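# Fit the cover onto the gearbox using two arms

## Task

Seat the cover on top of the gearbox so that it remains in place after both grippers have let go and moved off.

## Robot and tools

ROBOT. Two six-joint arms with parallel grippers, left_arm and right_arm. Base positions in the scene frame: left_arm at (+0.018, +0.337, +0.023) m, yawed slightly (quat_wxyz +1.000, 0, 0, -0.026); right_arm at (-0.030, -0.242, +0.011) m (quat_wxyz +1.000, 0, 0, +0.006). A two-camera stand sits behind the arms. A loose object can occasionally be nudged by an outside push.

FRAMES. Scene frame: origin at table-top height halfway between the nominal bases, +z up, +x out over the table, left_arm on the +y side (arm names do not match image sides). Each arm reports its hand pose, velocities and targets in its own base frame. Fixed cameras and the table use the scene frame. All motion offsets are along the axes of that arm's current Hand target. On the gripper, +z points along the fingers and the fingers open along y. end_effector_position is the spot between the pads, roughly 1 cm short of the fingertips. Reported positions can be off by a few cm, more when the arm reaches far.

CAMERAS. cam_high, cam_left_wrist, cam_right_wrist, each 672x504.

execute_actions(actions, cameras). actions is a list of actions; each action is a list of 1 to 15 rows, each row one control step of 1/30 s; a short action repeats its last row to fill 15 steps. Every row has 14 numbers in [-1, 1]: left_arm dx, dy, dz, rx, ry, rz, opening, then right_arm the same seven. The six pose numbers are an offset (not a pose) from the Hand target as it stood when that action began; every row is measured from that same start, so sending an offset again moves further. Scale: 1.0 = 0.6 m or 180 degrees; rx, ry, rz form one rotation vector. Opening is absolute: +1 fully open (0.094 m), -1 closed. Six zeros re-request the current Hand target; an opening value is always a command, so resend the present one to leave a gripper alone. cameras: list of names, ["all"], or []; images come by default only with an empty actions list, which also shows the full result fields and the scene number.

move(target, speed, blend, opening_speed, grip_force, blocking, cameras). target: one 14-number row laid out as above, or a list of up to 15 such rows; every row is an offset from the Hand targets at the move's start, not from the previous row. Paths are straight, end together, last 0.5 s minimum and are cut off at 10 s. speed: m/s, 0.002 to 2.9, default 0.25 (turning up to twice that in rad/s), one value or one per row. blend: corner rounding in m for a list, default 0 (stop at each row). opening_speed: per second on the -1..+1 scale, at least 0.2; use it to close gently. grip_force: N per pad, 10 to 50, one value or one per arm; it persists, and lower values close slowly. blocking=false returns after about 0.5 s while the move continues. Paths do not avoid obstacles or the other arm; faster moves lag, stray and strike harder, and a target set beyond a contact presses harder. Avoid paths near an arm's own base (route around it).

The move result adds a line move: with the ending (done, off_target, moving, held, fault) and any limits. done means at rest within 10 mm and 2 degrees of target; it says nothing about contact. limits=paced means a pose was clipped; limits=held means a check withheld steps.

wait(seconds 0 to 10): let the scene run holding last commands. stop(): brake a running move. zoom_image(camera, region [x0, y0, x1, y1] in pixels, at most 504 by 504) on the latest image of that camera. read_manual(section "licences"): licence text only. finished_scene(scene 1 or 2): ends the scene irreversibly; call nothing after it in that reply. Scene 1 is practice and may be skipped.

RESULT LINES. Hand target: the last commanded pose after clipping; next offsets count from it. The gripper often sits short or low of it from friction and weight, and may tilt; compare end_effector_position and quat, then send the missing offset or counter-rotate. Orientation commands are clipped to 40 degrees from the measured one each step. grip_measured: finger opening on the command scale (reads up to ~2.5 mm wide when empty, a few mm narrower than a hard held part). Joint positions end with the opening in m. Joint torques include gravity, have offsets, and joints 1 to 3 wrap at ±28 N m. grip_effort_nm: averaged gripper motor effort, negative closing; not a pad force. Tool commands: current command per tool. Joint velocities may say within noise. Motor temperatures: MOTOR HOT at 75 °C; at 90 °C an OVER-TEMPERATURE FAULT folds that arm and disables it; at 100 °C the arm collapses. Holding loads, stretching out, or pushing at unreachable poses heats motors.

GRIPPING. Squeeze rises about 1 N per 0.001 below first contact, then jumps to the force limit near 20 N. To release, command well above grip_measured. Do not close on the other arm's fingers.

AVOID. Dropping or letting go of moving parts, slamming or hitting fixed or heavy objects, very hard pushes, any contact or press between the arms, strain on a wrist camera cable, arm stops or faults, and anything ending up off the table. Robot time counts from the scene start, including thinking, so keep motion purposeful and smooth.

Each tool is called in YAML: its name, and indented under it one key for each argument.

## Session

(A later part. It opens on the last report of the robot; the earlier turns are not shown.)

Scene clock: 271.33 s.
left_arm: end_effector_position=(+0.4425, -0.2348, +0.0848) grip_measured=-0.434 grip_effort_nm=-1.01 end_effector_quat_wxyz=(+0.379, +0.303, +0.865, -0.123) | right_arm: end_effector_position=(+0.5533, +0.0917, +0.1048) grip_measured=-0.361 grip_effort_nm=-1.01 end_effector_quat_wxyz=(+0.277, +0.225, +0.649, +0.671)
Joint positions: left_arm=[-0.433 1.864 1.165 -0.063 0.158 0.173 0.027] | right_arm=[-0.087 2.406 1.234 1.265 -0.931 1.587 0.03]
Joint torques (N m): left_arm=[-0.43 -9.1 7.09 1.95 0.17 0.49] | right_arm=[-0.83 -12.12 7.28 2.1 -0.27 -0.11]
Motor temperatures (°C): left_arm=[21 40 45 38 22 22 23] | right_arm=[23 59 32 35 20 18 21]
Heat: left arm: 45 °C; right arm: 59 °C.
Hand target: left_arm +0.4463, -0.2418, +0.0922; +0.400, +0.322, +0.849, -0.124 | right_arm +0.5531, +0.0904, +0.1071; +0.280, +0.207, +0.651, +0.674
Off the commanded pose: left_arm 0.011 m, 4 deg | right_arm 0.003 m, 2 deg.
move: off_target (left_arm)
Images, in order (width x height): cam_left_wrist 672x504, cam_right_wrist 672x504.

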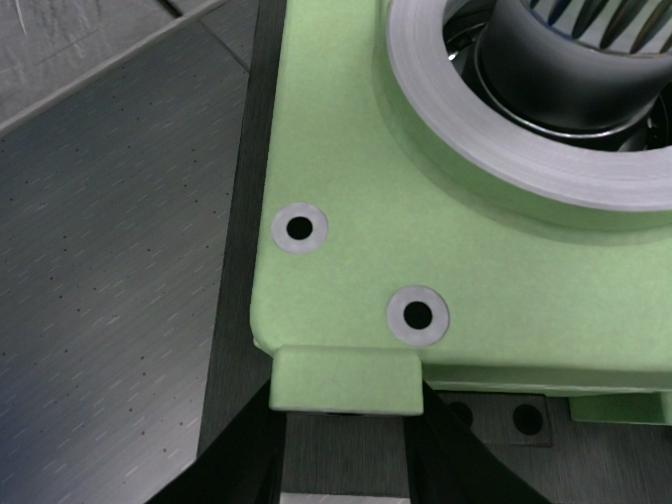

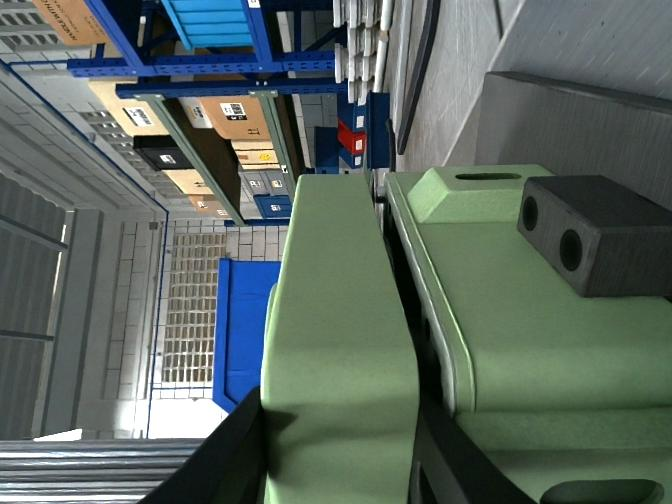

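move:
  target: [0.0152,-0.0009,0.013,0,0,0,-1,0.0028,-0.0331,-0.0022,0,0,0,-1]
  speed: 0.05
  cameras: ["cam_left_wrist","cam_high","cam_right_wrist"]

zoom_image:
  camera: "cam_left_wrist"
  region: [420, 340, 672, 444]

zoom_image:
  camera: "cam_high"
  region: [365, 140, 485, 260]

zoom_image:
  camera: "cam_left_wrist"
  region: [360, 0, 672, 234]

Scene clock: 273.07 s.
left_arm: end_effector_position=(+0.4436, -0.2342, +0.0783) grip_measured=-0.434 grip_effort_nm=-1.01 end_effector_quat_wxyz=(+0.386, +0.308, +0.862, -0.118) | right_arm: end_effector_position=(+0.5518, +0.0934, +0.1031) grip_measured=-0.362 grip_effort_nm=-1.01 end_effector_quat_wxyz=(+0.291, +0.200, +0.645, +0.678)
Joint positions: left_arm=[-0.433 1.874 1.141 -0.018 0.152 0.187 0.027] | right_arm=[-0.087 2.445 1.248 1.347 -0.947 1.588 0.03]
Joint torques (N m): left_arm=[-0.46 -8.1 6.93 1.98 0.24 0.32] | right_arm=[-0.83 -10 6.61 1.75 -0.07 -0.1]
Motor temperatures (°C): left_arm=[21 40 44 38 22 22 23] | right_arm=[23 59 32 35 20 18 21]
Heat: left arm: 44 °C; right arm: 59 °C.
Hand target: left_arm +0.4464, -0.2418, +0.0802; +0.400, +0.322, +0.849, -0.124 | right_arm +0.5530, +0.0904, +0.0869; +0.280, +0.208, +0.651, +0.674
Off the commanded pose: left_arm 0.008 m, 3 deg | right_arm 0.016 m, 2 deg.
move: off_target (left_arm, right_arm)

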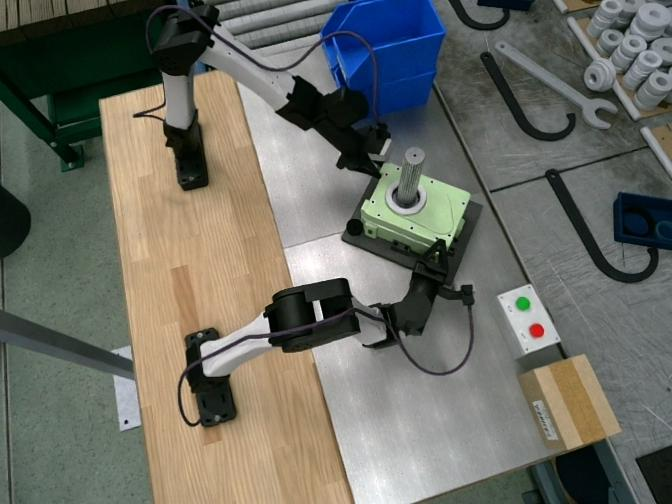

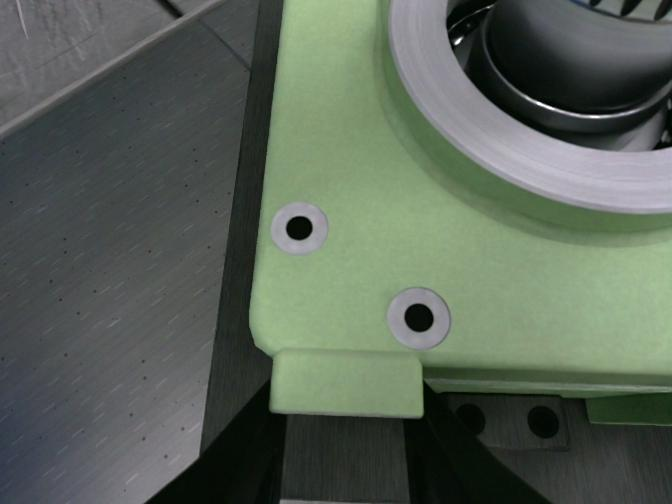

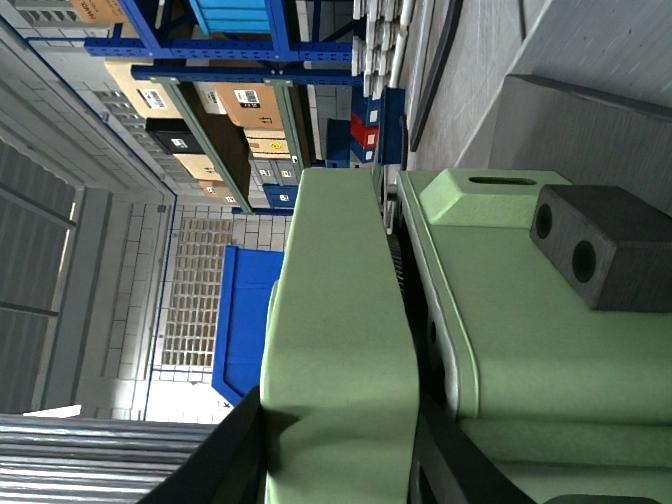

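Scaled by 2.000 from the camera's 672x504 image, which has a finer 960x720 frame.

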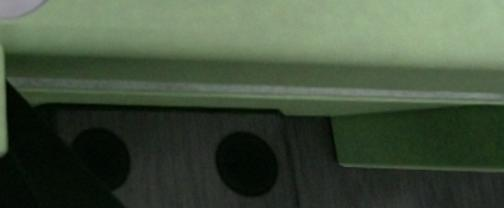

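Scaled by 4.200 from the camera's 672x504 image, which has a finer 960x720 frame.

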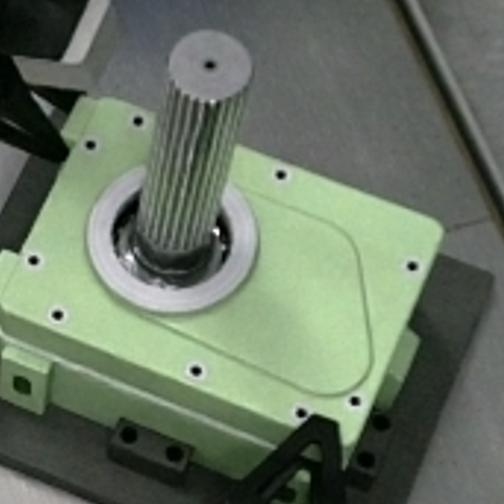

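Scaled by 1.615 from the camera's 672x504 image, which has a finer 960x720 frame.

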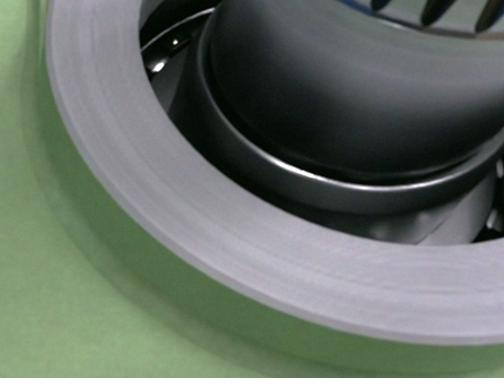

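zoom_image:
  camera: "cam_high"
  region: [360, 205, 400, 245]

zoom_image:
  camera: "cam_high"
  region: [400, 220, 440, 260]

Scaled by 12.600 from the camera's 672x504 image, which has a finer 960x720 frame.

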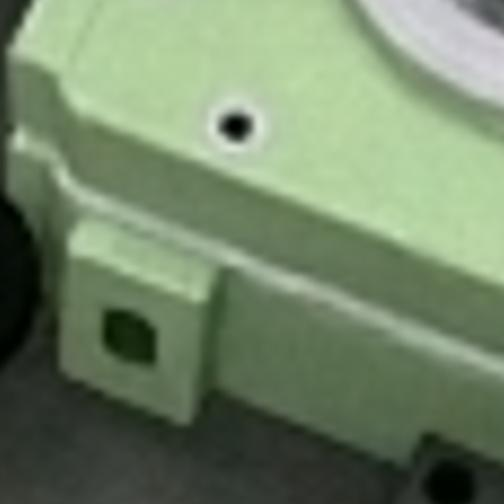

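Scaled by 12.600 from the camera's 672x504 image, which has a finer 960x720 frame.

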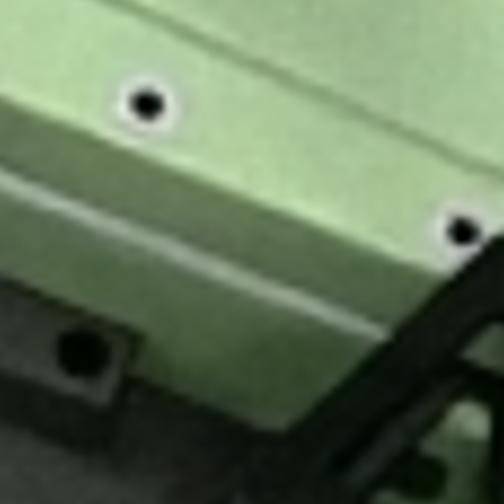

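move:
  target: [0,0,0,-0.0042,0.0003,-0.0036,-1,0.0033,0.021,0.0203,-0.0005,0.0063,0.0004,-1]
  speed: 0.05
  cameras: ["cam_high","cam_right_wrist"]

zoom_image:
  camera: "cam_high"
  region: [400, 220, 440, 260]

Scene clock: 275.70 s.
left_arm: end_effector_position=(+0.4436, -0.2341, +0.0779) grip_measured=-0.434 grip_effort_nm=-1.01 end_effector_quat_wxyz=(+0.386, +0.308, +0.862, -0.118) | right_arm: end_effector_position=(+0.5519, +0.0968, +0.1035) grip_measured=-0.362 grip_effort_nm=-1.01 end_effector_quat_wxyz=(+0.283, +0.194, +0.649, +0.679)
Joint positions: left_arm=[-0.433 1.874 1.139 -0.015 0.151 0.187 0.027] | right_arm=[-0.085 2.445 1.261 1.327 -0.966 1.585 0.03]
Joint torques (N m): left_arm=[-1.06 -8.27 6.83 2.01 0.05 0.12] | right_arm=[0.53 -12.51 8.25 1.37 0.15 -0.06]
Motor temperatures (°C): left_arm=[21 40 44 38 22 22 23] | right_arm=[23 57 31 35 20 18 21]
Heat: left arm: 44 °C; right arm: 57 °C.
Hand target: left_arm +0.4464, -0.2418, +0.0802; +0.401, +0.314, +0.852, -0.121 | right_arm +0.5580, +0.1010, +0.1001; +0.273, +0.201, +0.653, +0.677
Off the commanded pose: left_arm 0.009 m, 2 deg | right_arm 0.008 m, 1 deg.
move: done
Images, in order (width x height): cam_high 672x504, cam_right_wrist 672x504.

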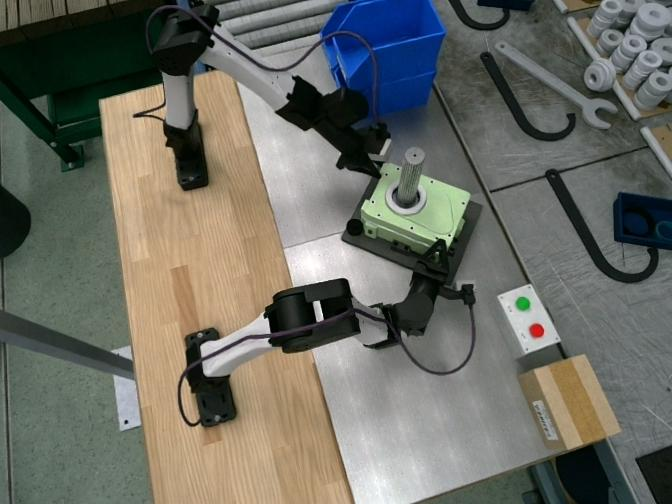

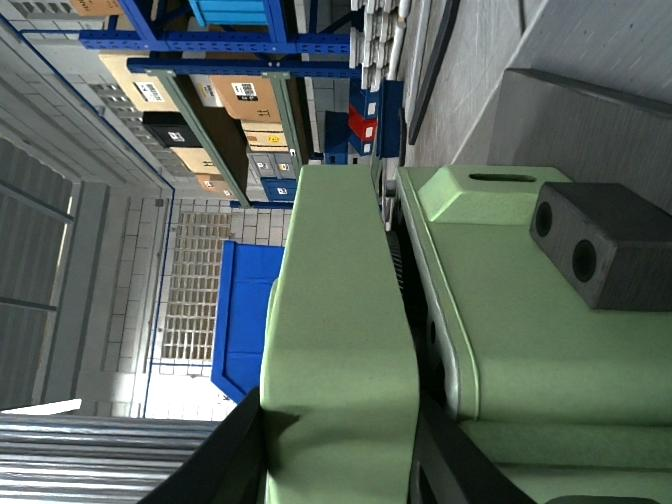

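Scaled by 12.600 from the camera's 672x504 image, which has a finer 960x720 frame.

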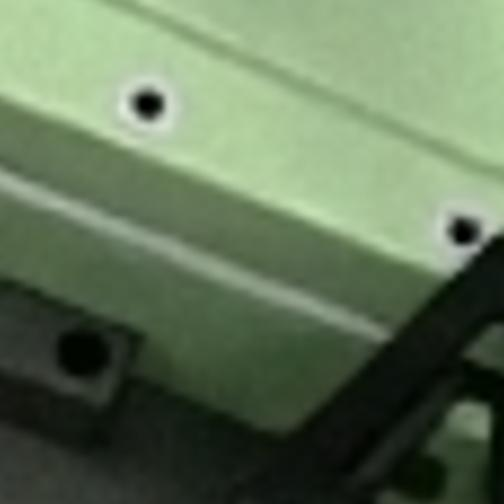

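move:
  target: [0,0,0,0,0,0,-1,0,-0.0023,0.0333,0,0,0,-1]
  speed: 0.05
  cameras: ["cam_high","cam_right_wrist","cam_left_wrist"]

zoom_image:
  camera: "cam_high"
  region: [365, 140, 485, 260]

zoom_image:
  camera: "cam_high"
  region: [400, 220, 440, 260]

Scene clock: 277.30 s.
left_arm: end_effector_position=(+0.4435, -0.2343, +0.0779) grip_measured=-0.434 grip_effort_nm=-1.01 end_effector_quat_wxyz=(+0.386, +0.307, +0.862, -0.118) | right_arm: end_effector_position=(+0.5539, +0.0978, +0.1036) grip_measured=-0.362 grip_effort_nm=-1.01 end_effector_quat_wxyz=(+0.276, +0.189, +0.653, +0.680)
Joint positions: left_arm=[-0.434 1.874 1.139 -0.015 0.151 0.184 0.027] | right_arm=[-0.086 2.45 1.284 1.305 -0.986 1.582 0.03]
Joint torques (N m): left_arm=[-1.05 -8.18 6.79 2 0.05 0.15] | right_arm=[3.32 -11.28 10.82 1.21 0.76 -0.11]
Motor temperatures (°C): left_arm=[21 39 44 38 22 22 23] | right_arm=[23 57 32 34 20 18 21]
Heat: left arm: 44 °C; right arm: 57 °C.
Hand target: left_arm +0.4464, -0.2418, +0.0802; +0.401, +0.314, +0.852, -0.121 | right_arm +0.5708, +0.1163, +0.1001; +0.273, +0.201, +0.653, +0.677
Off the commanded pose: left_arm 0.008 m, 2 deg | right_arm 0.025 m, 1 deg.
move: off_target (right_arm)

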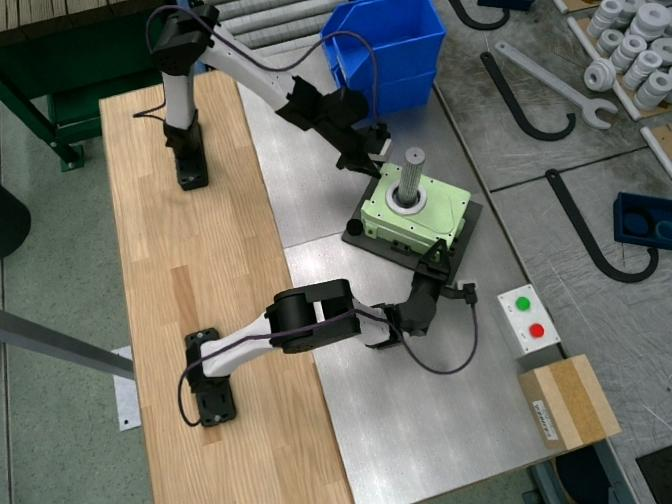

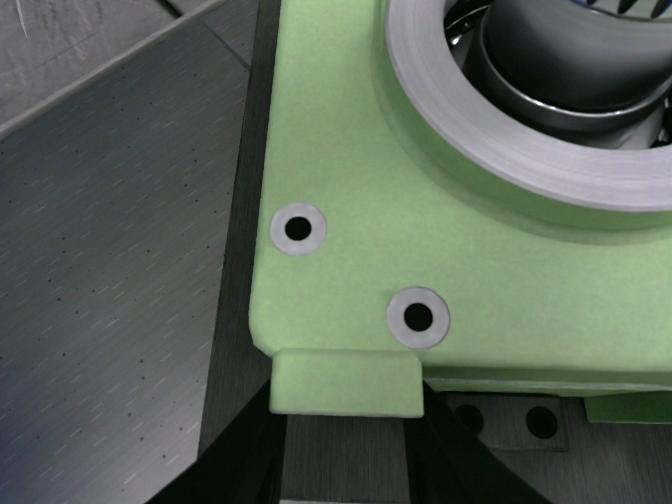

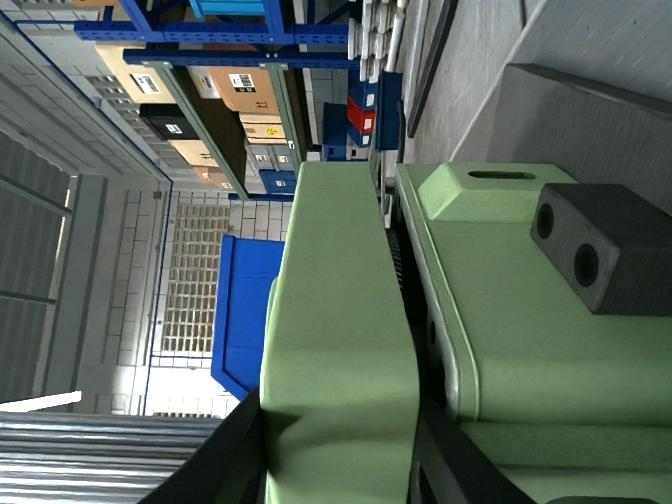

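Scaled by 4.200 from the camera's 672x504 image, which has a finer 960x720 frame.

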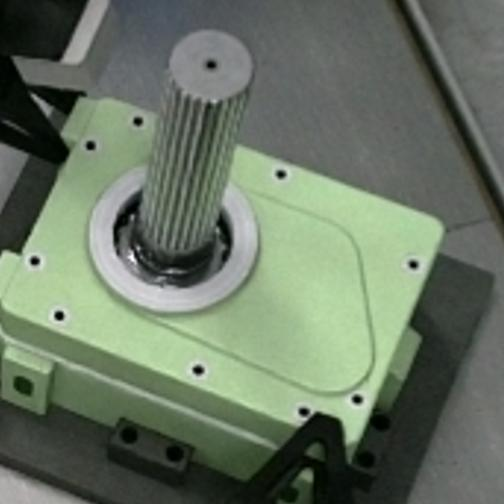

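Scaled by 12.600 from the camera's 672x504 image, which has a finer 960x720 frame.

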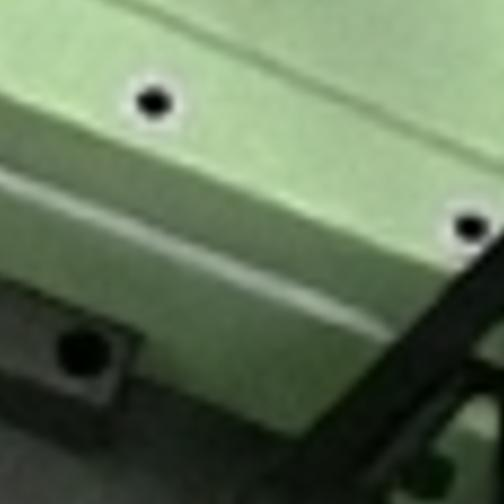

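zoom_image:
  camera: "cam_left_wrist"
  region: [360, 0, 672, 234]

zoom_image:
  camera: "cam_left_wrist"
  region: [420, 340, 672, 444]

zoom_image:
  camera: "cam_right_wrist"
  region: [320, 140, 520, 440]

Scaled by 1.615 from the camera's 672x504 image, which has a finer 960x720 frame.

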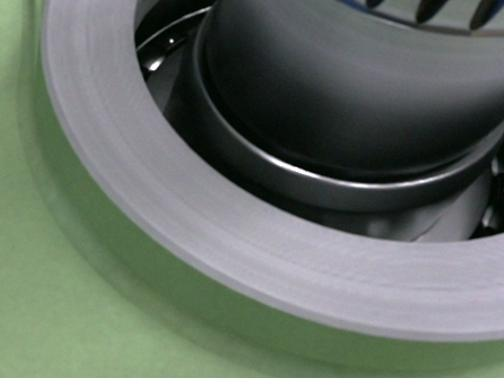

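Scaled by 2.000 from the camera's 672x504 image, which has a finer 960x720 frame.

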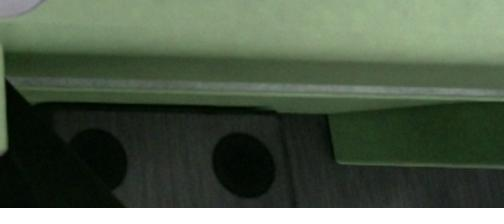

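Scaled by 1.680 from the camera's 672x504 image, which has a finer 960x720 frame.

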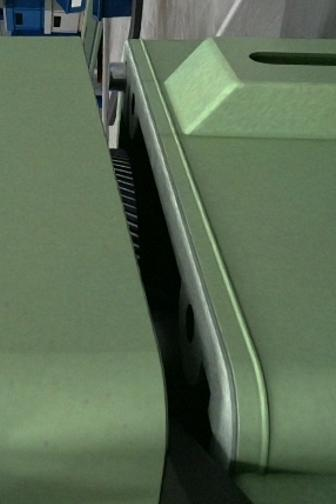

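move:
  target: [0.001,-0.0057,-0.0015,-0.0072,0.0004,-0.0062,-1,0.0005,-0.0087,0.0295,-0.0005,0.0063,0.0004,-1]
  speed: 0.04
  cameras: ["cam_high","cam_left_wrist"]

zoom_image:
  camera: "cam_high"
  region: [365, 140, 485, 260]

zoom_image:
  camera: "cam_high"
  region: [400, 220, 440, 260]

zoom_image:
  camera: "cam_left_wrist"
  region: [420, 340, 672, 444]

Scene clock: 280.03 s.
left_arm: end_effector_position=(+0.4431, -0.2345, +0.0764) grip_measured=-0.434 grip_effort_nm=-1.01 end_effector_quat_wxyz=(+0.388, +0.300, +0.864, -0.115) | right_arm: end_effector_position=(+0.5541, +0.0987, +0.1027) grip_measured=-0.362 grip_effort_nm=-1.01 end_effector_quat_wxyz=(+0.265, +0.169, +0.658, +0.685)
Joint positions: left_arm=[-0.44 1.874 1.131 -0.004 0.136 0.17 0.027] | right_arm=[-0.093 2.474 1.323 1.304 -1.038 1.586 0.03]
Joint torques (N m): left_arm=[-2.25 -9.03 6.28 1.98 -0.18 -0.06] | right_arm=[5.74 -10.56 11.96 0.96 1.37 -0.18]
Motor temperatures (°C): left_arm=[21 39 44 39 22 22 23] | right_arm=[23 56 32 34 20 18 21]
Heat: left arm: 44 °C; right arm: 56 °C.
Hand target: left_arm +0.4433, -0.2438, +0.0801; +0.403, +0.302, +0.857, -0.115 | right_arm +0.5822, +0.1304, +0.0961; +0.267, +0.194, +0.655, +0.680
Off the commanded pose: left_arm 0.010 m, 2 deg | right_arm 0.043 m, 3 deg.
move: off_target (right_arm)
Images, in order (width x height): cam_high 672x504, cam_left_wrist 672x504.

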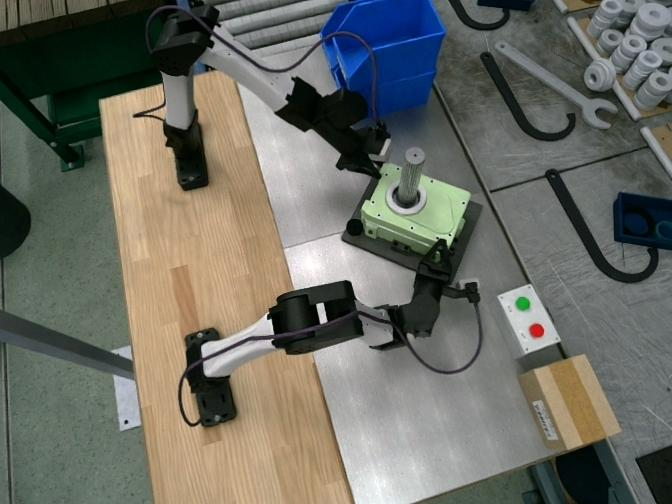

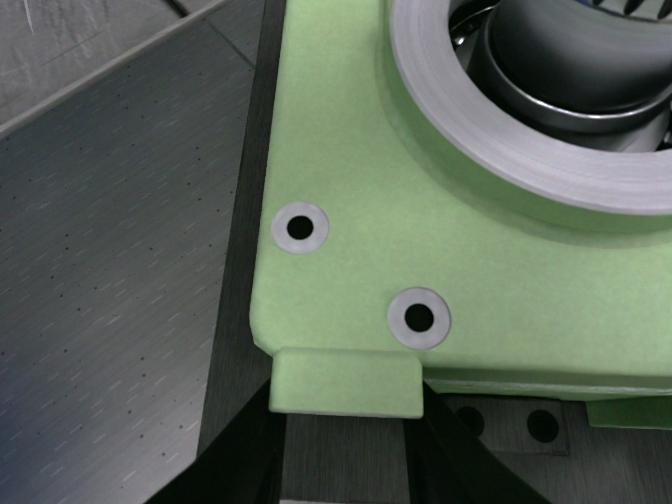

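Scaled by 4.200 from the camera's 672x504 image, which has a finer 960x720 frame.

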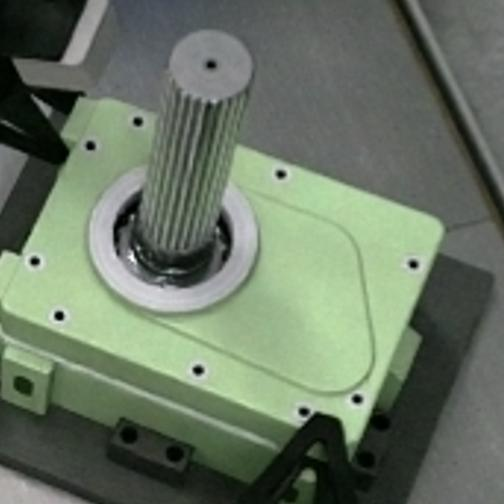

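Scaled by 12.600 from the camera's 672x504 image, which has a finer 960x720 frame.

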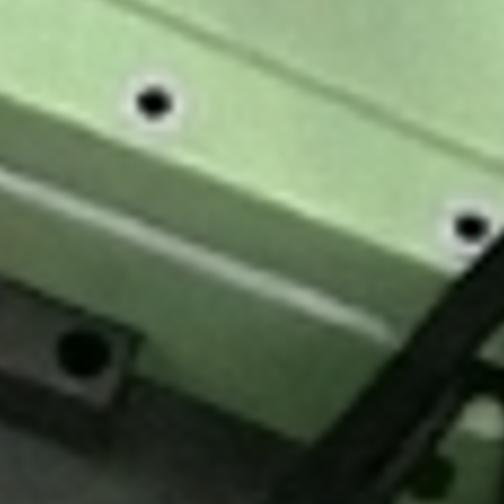

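Scaled by 2.000 from the camera's 672x504 image, which has a finer 960x720 frame.

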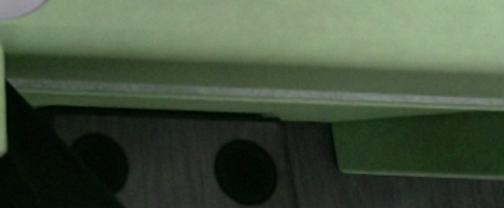

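move:
  target: [0,0,0,0,0,0,-1,0.0032,-0.0472,-0.0675,0,0,0,-1]
  speed: 0.06
  cameras: ["cam_high","cam_right_wrist"]

zoom_image:
  camera: "cam_high"
  region: [365, 140, 485, 260]

zoom_image:
  camera: "cam_high"
  region: [400, 220, 440, 260]

Scene clock: 282.37 s.
left_arm: end_effector_position=(+0.4432, -0.2345, +0.0766) grip_measured=-0.434 grip_effort_nm=-1.01 end_effector_quat_wxyz=(+0.388, +0.300, +0.864, -0.115) | right_arm: end_effector_position=(+0.5518, +0.0966, +0.1011) grip_measured=-0.364 grip_effort_nm=-1.01 end_effector_quat_wxyz=(+0.274, +0.162, +0.648, +0.692)
Joint positions: left_arm=[-0.44 1.874 1.131 -0.003 0.135 0.169 0.027] | right_arm=[-0.097 2.504 1.323 1.394 -1.036 1.624 0.03]
Joint torques (N m): left_arm=[-2.26 -9.02 6.3 1.97 -0.17 -0.03] | right_arm=[0.81 -7.91 5.29 1.41 0.64 -0.46]
Motor temperatures (°C): left_arm=[21 39 43 39 22 22 23] | right_arm=[23 55 32 34 21 18 21]
Heat: left arm: 43 °C; right arm: 55 °C.
Hand target: left_arm +0.4433, -0.2438, +0.0800; +0.403, +0.302, +0.857, -0.115 | right_arm +0.5589, +0.0997, +0.0652; +0.267, +0.194, +0.655, +0.680
Off the commanded pose: left_arm 0.010 m, 2 deg | right_arm 0.037 m, 4 deg.
move: off_target (right_arm)
Images, in order (width x height): cam_high 672x504, cam_right_wrist 672x504.

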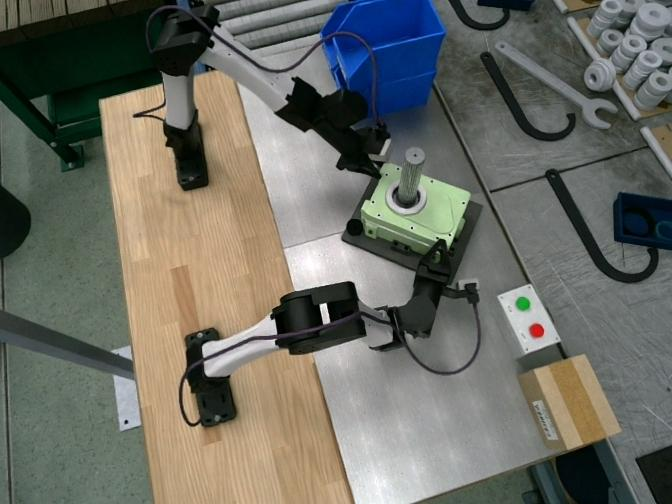

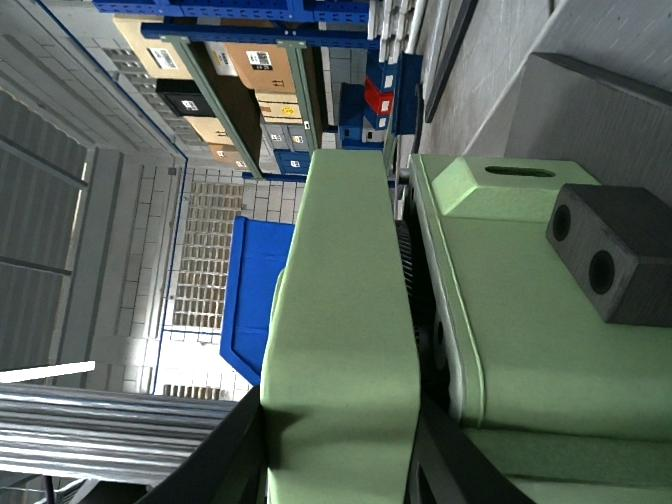

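Scaled by 4.200 from the camera's 672x504 image, which has a finer 960x720 frame.

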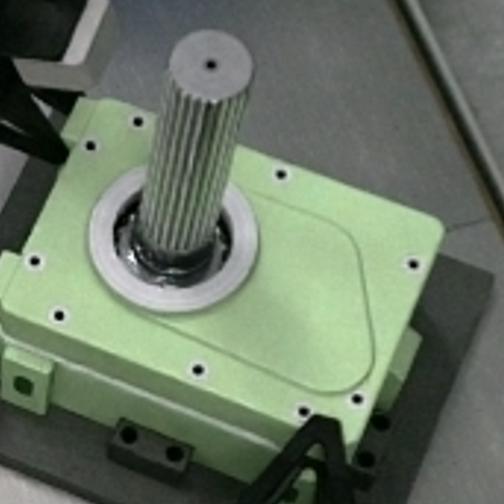

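Scaled by 12.600 from the camera's 672x504 image, which has a finer 960x720 frame.

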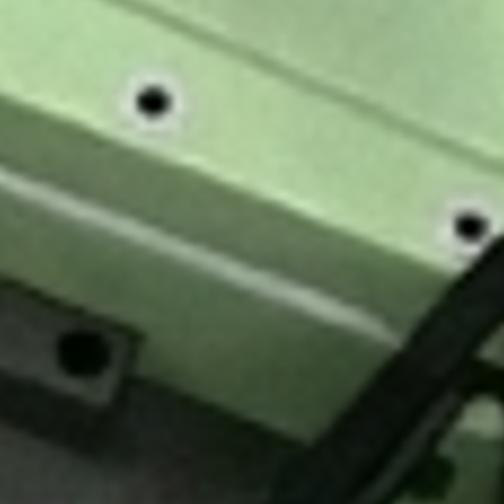

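move:
  target:
    - [0,0,0,0,0,0,-1,-0.0036,0.0414,0.0028,0,0,0,-1]
    - [0,0,0,0,0,0,-1,-0.0036,0.0414,0.0028,0,0,0,-0.26]
    - [0,0,0,0,0,0,-1,-0.0025,0.0455,-0.0553,0,0,0,-0.26]
  speed: 0.06
  cameras: ["cam_high","cam_right_wrist"]

zoom_image:
  camera: "cam_high"
  region: [365, 140, 485, 260]

zoom_image:
  camera: "cam_right_wrist"
  region: [320, 120, 540, 420]

Scene clock: 287.03 s.
left_arm: end_effector_position=(+0.4433, -0.2345, +0.0764) grip_measured=-0.434 grip_effort_nm=-1.01 end_effector_quat_wxyz=(+0.388, +0.299, +0.864, -0.116) | right_arm: end_effector_position=(+0.5386, +0.0727, +0.0858) grip_measured=-0.262 grip_effort_nm=0.11 end_effector_quat_wxyz=(+0.264, +0.203, +0.653, +0.680)
Joint positions: left_arm=[-0.44 1.874 1.129 0.001 0.135 0.166 0.027] | right_arm=[-0.146 2.468 1.223 1.372 -1.04 1.611 0.035]
Joint torques (N m): left_arm=[-2.26 -8.99 6.48 1.95 -0.17 -0.02] | right_arm=[-0.4 -14.22 4.96 1.85 -0.07 -0.12]
Heat: left arm: 43 °C; right arm: 53 °C.
Hand target: left_arm +0.4433, -0.2438, +0.0801; +0.403, +0.302, +0.857, -0.115 | right_arm +0.5368, +0.0726, +0.0900; +0.266, +0.195, +0.655, +0.680
Off the commanded pose: left_arm 0.010 m, 2 deg | right_arm 0.005 m, 1 deg.
move: done; target 2's new opening was sent with right_arm's hand 0.014 m and 4 deg from that target
Images, in order (width x height): cam_high 672x504, cam_right_wrist 672x504.

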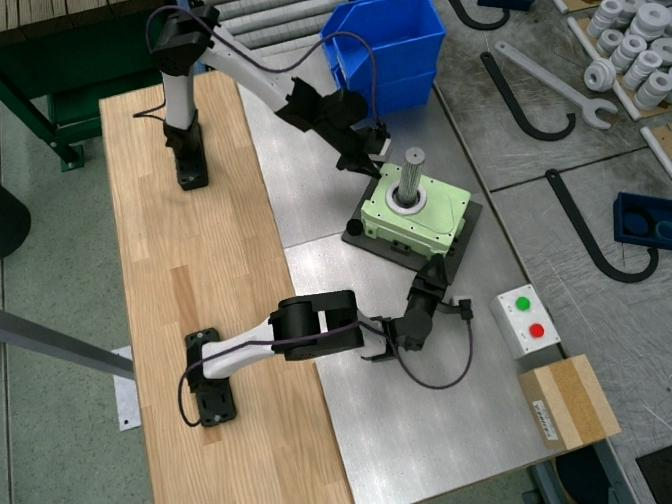

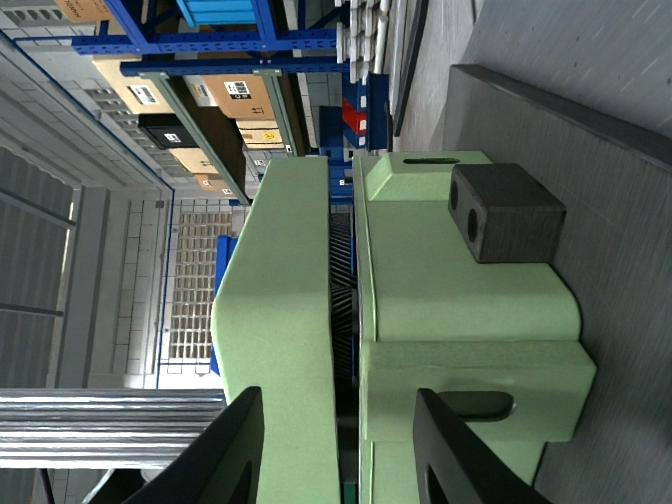

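Scaled by 4.200 from the camera's 672x504 image, which has a finer 960x720 frame.

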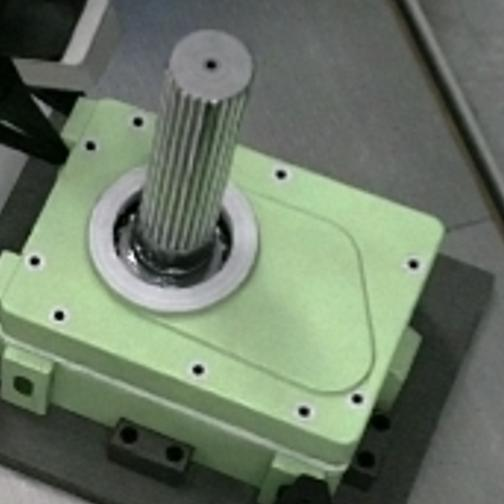

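Scaled by 1.680 from the camera's 672x504 image, which has a finer 960x720 frame.

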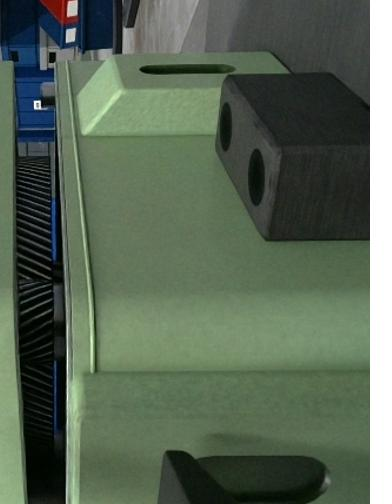

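move:
  target: [-0.0493,0.0088,-0.0318,0,0,0,-1,0,0,0,0,0,0,-0.26]
  speed: 0.05
  cameras: ["cam_left_wrist","cam_right_wrist","cam_high"]

zoom_image:
  camera: "cam_right_wrist"
  region: [200, 140, 400, 504]

zoom_image:
  camera: "cam_high"
  region: [365, 140, 485, 260]

zoom_image:
  camera: "cam_left_wrist"
  region: [420, 340, 672, 444]

Scene clock: 291.37 s.
left_arm: end_effector_position=(+0.4426, -0.2342, +0.0819) grip_measured=-0.434 grip_effort_nm=-1.01 end_effector_quat_wxyz=(+0.372, +0.300, +0.872, -0.110) | right_arm: end_effector_position=(+0.5385, +0.0727, +0.0857) grip_measured=-0.262 grip_effort_nm=0.11 end_effector_quat_wxyz=(+0.264, +0.203, +0.653, +0.680)
Joint positions: left_arm=[-0.443 1.872 1.182 -0.092 0.126 0.166 0.027] | right_arm=[-0.146 2.468 1.223 1.371 -1.041 1.611 0.035]
Joint torques (N m): left_arm=[-1.26 -12.56 10.88 1.46 -0.02 0.04] | right_arm=[-0.43 -14.23 4.96 1.84 -0.06 -0.12]
Heat: left arm: 43 °C; right arm: 53 °C.
Hand target: left_arm +0.4493, -0.2438, +0.1151; +0.403, +0.302, +0.857, -0.115 | right_arm +0.5367, +0.0727, +0.0900; +0.266, +0.195, +0.655, +0.680
Off the commanded pose: left_arm 0.035 m, 4 deg | right_arm 0.005 m, 1 deg.
move: off_target (left_arm)

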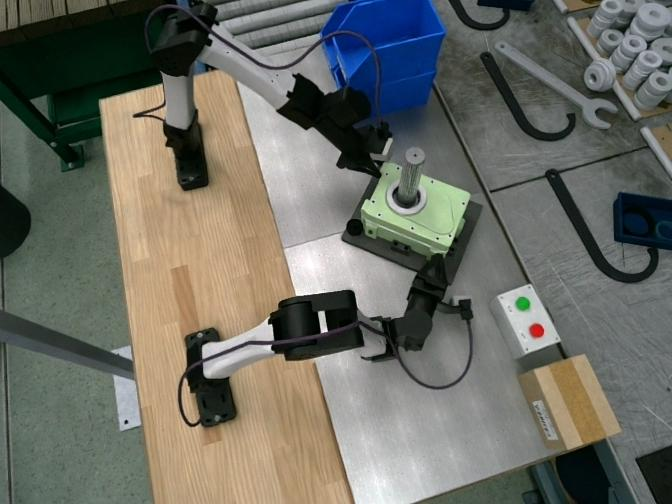

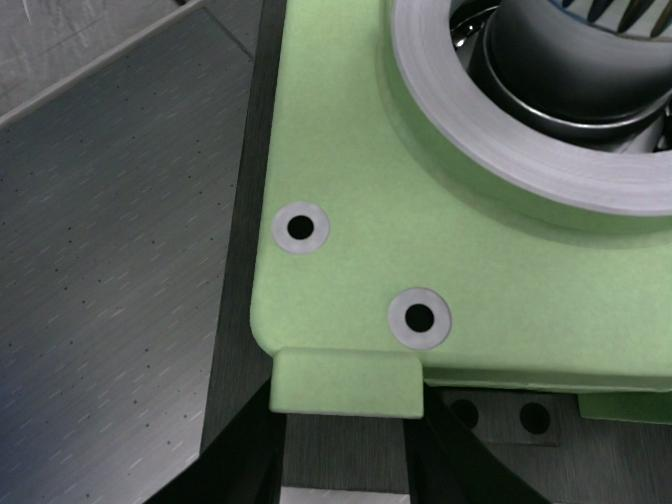

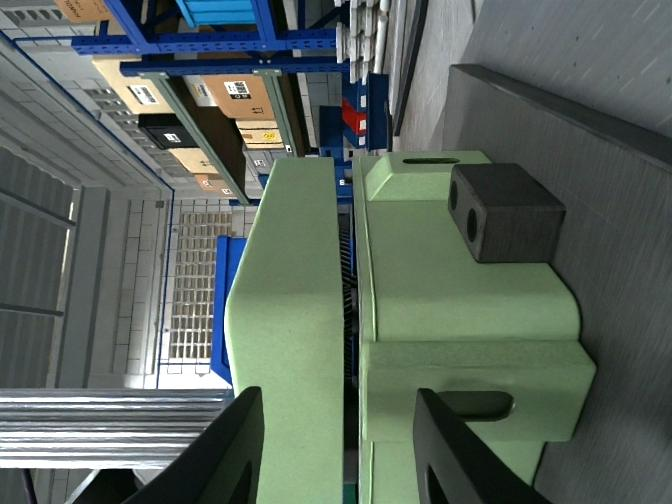

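Scaled by 1.385 from the camera's 672x504 image, which has a finer 960x720 frame.

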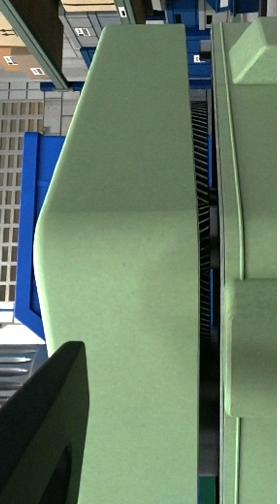

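Scaled by 4.200 from the camera's 672x504 image, which has a finer 960x720 frame.

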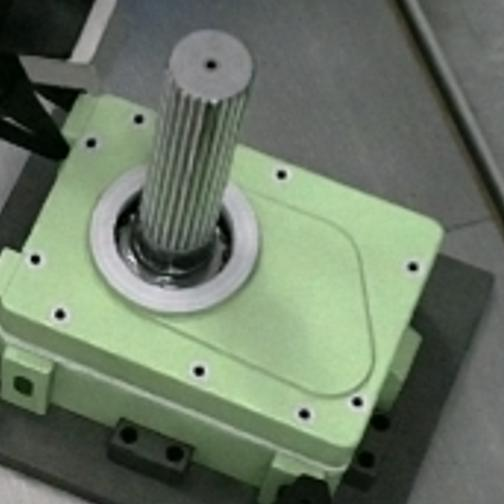

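Scaled by 2.000 from the camera's 672x504 image, which has a finer 960x720 frame.

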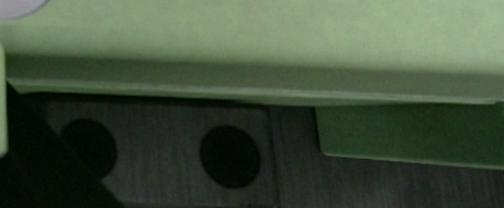

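move:
  target: [0.0190,-0.0012,0.0163,0,0,0,-1,0,0,0,0,0,0,-0.26]
  speed: 0.05
  cameras: ["all"]

Scene clock: 295.47 s.
left_arm: end_effector_position=(+0.4430, -0.2344, +0.0824) grip_measured=-0.434 grip_effort_nm=-1.01 end_effector_quat_wxyz=(+0.373, +0.299, +0.871, -0.111) | right_arm: end_effector_position=(+0.5385, +0.0727, +0.0857) grip_measured=-0.262 grip_effort_nm=0.11 end_effector_quat_wxyz=(+0.264, +0.203, +0.653, +0.680)
Joint positions: left_arm=[-0.443 1.872 1.182 -0.09 0.126 0.166 0.027] | right_arm=[-0.146 2.468 1.223 1.371 -1.041 1.611 0.035]
Joint torques (N m): left_arm=[-1.22 -10.51 7.82 1.97 -0.02 0.04] | right_arm=[-0.42 -14.2 4.96 1.84 -0.05 -0.12]
Heat: left arm: 43 °C; right arm: 53 °C.
Hand target: left_arm +0.4493, -0.2438, +0.1001; +0.403, +0.302, +0.857, -0.115 | right_arm +0.5367, +0.0727, +0.0900; +0.266, +0.195, +0.655, +0.680
Off the commanded pose: left_arm 0.021 m, 4 deg | right_arm 0.005 m, 1 deg.
move: off_target (left_arm)

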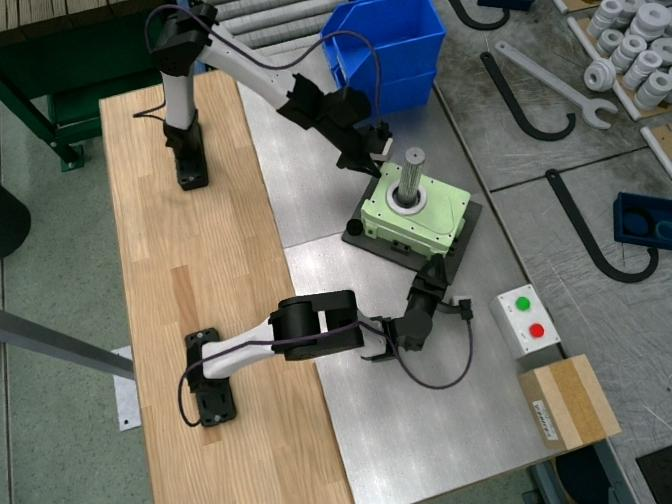

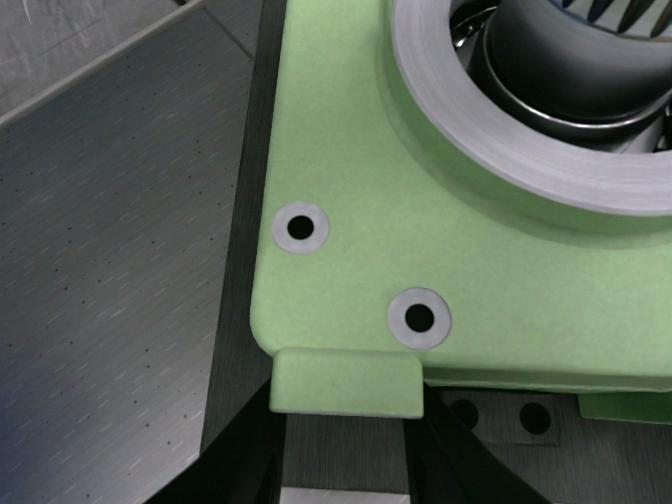

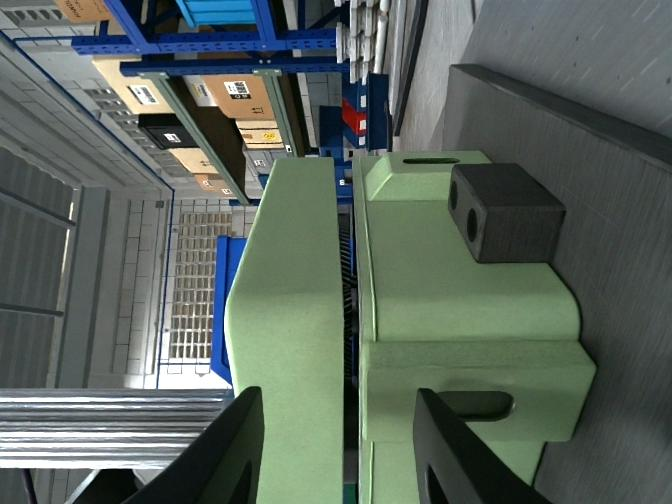

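move:
  target: [0.0190,-0.0012,0.0163,0,0,0,-1,0,0,0,0,0,0,-0.26]
  speed: 0.05
  cameras: ["cam_left_wrist","cam_right_wrist"]

Scene clock: 296.53 s.
left_arm: end_effector_position=(+0.4432, -0.2345, +0.0802) grip_measured=-0.434 grip_effort_nm=-1.01 end_effector_quat_wxyz=(+0.380, +0.299, +0.868, -0.111) | right_arm: end_effector_position=(+0.5385, +0.0727, +0.0857) grip_measured=-0.262 grip_effort_nm=0.11 end_effector_quat_wxyz=(+0.264, +0.203, +0.653, +0.680)
Joint positions: left_arm=[-0.443 1.872 1.16 -0.053 0.126 0.166 0.027] | right_arm=[-0.146 2.468 1.223 1.371 -1.041 1.611 0.035]
Joint velocities: left_arm=[within noise] | right_arm=[-0.012 -0.002 0.002 -0.154 0.007 0.007 0]
Joint torques (N m): left_arm=[-1.21 -8.14 6.93 2.16 -0.02 0.04] | right_arm=[-0.4 -14.2 4.97 1.84 -0.05 -0.12]
Heat: left arm: 43 °C; right arm: 53 °C.
Hand target: left_arm +0.4493, -0.2438, +0.0850; +0.403, +0.302, +0.857, -0.115 | right_arm +0.5367, +0.0727, +0.0900; +0.266, +0.195, +0.655, +0.680
Off the commanded pose: left_arm 0.012 m, 3 deg | right_arm 0.005 m, 1 deg.
move: off_target (left_arm)
Images, in order (width x height): cam_left_wrist 672x504, cam_right_wrist 672x504.

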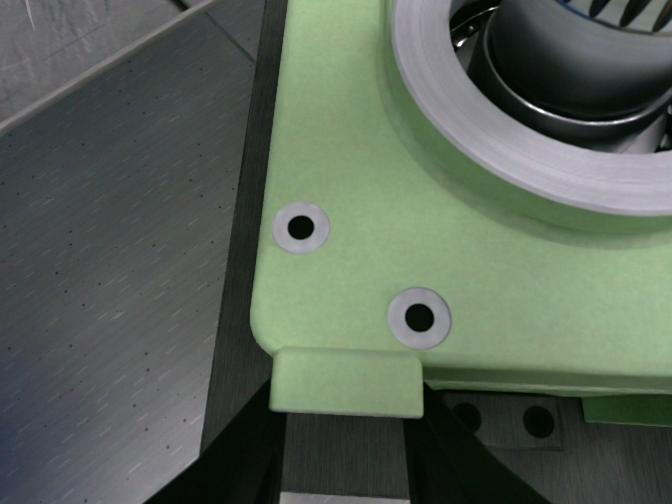

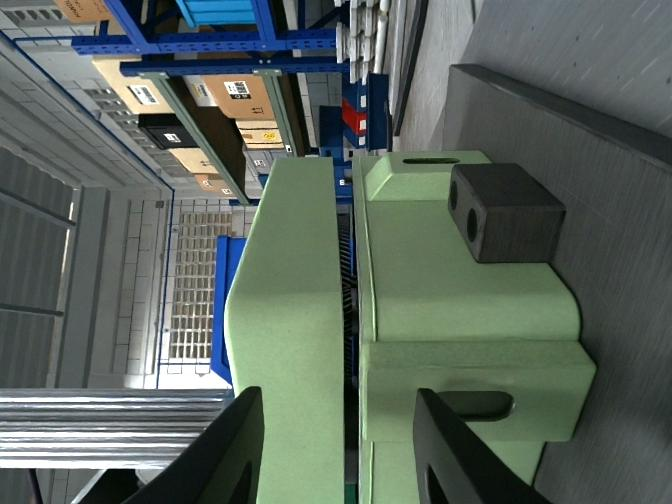

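zoom_image:
  camera: "cam_right_wrist"
  region: [220, 140, 420, 290]

zoom_image:
  camera: "cam_right_wrist"
  region: [220, 290, 420, 504]

Scaled by 2.520 from the camera's 672x504 image, which has a finer 960x720 frame.

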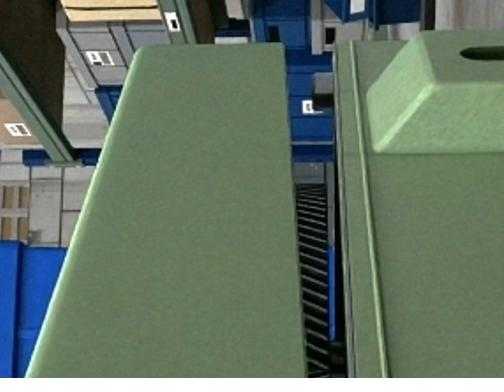

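Scaled by 2.355 from the camera's 672x504 image, which has a finer 960x720 frame.

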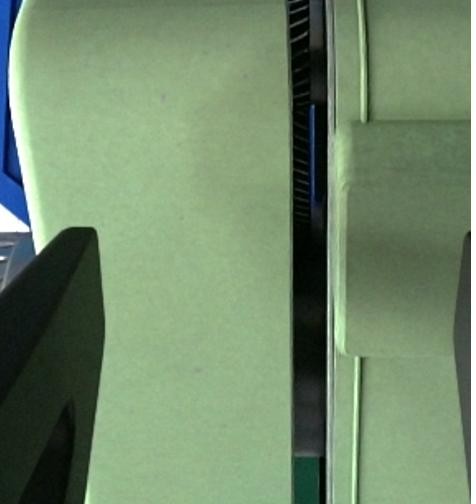

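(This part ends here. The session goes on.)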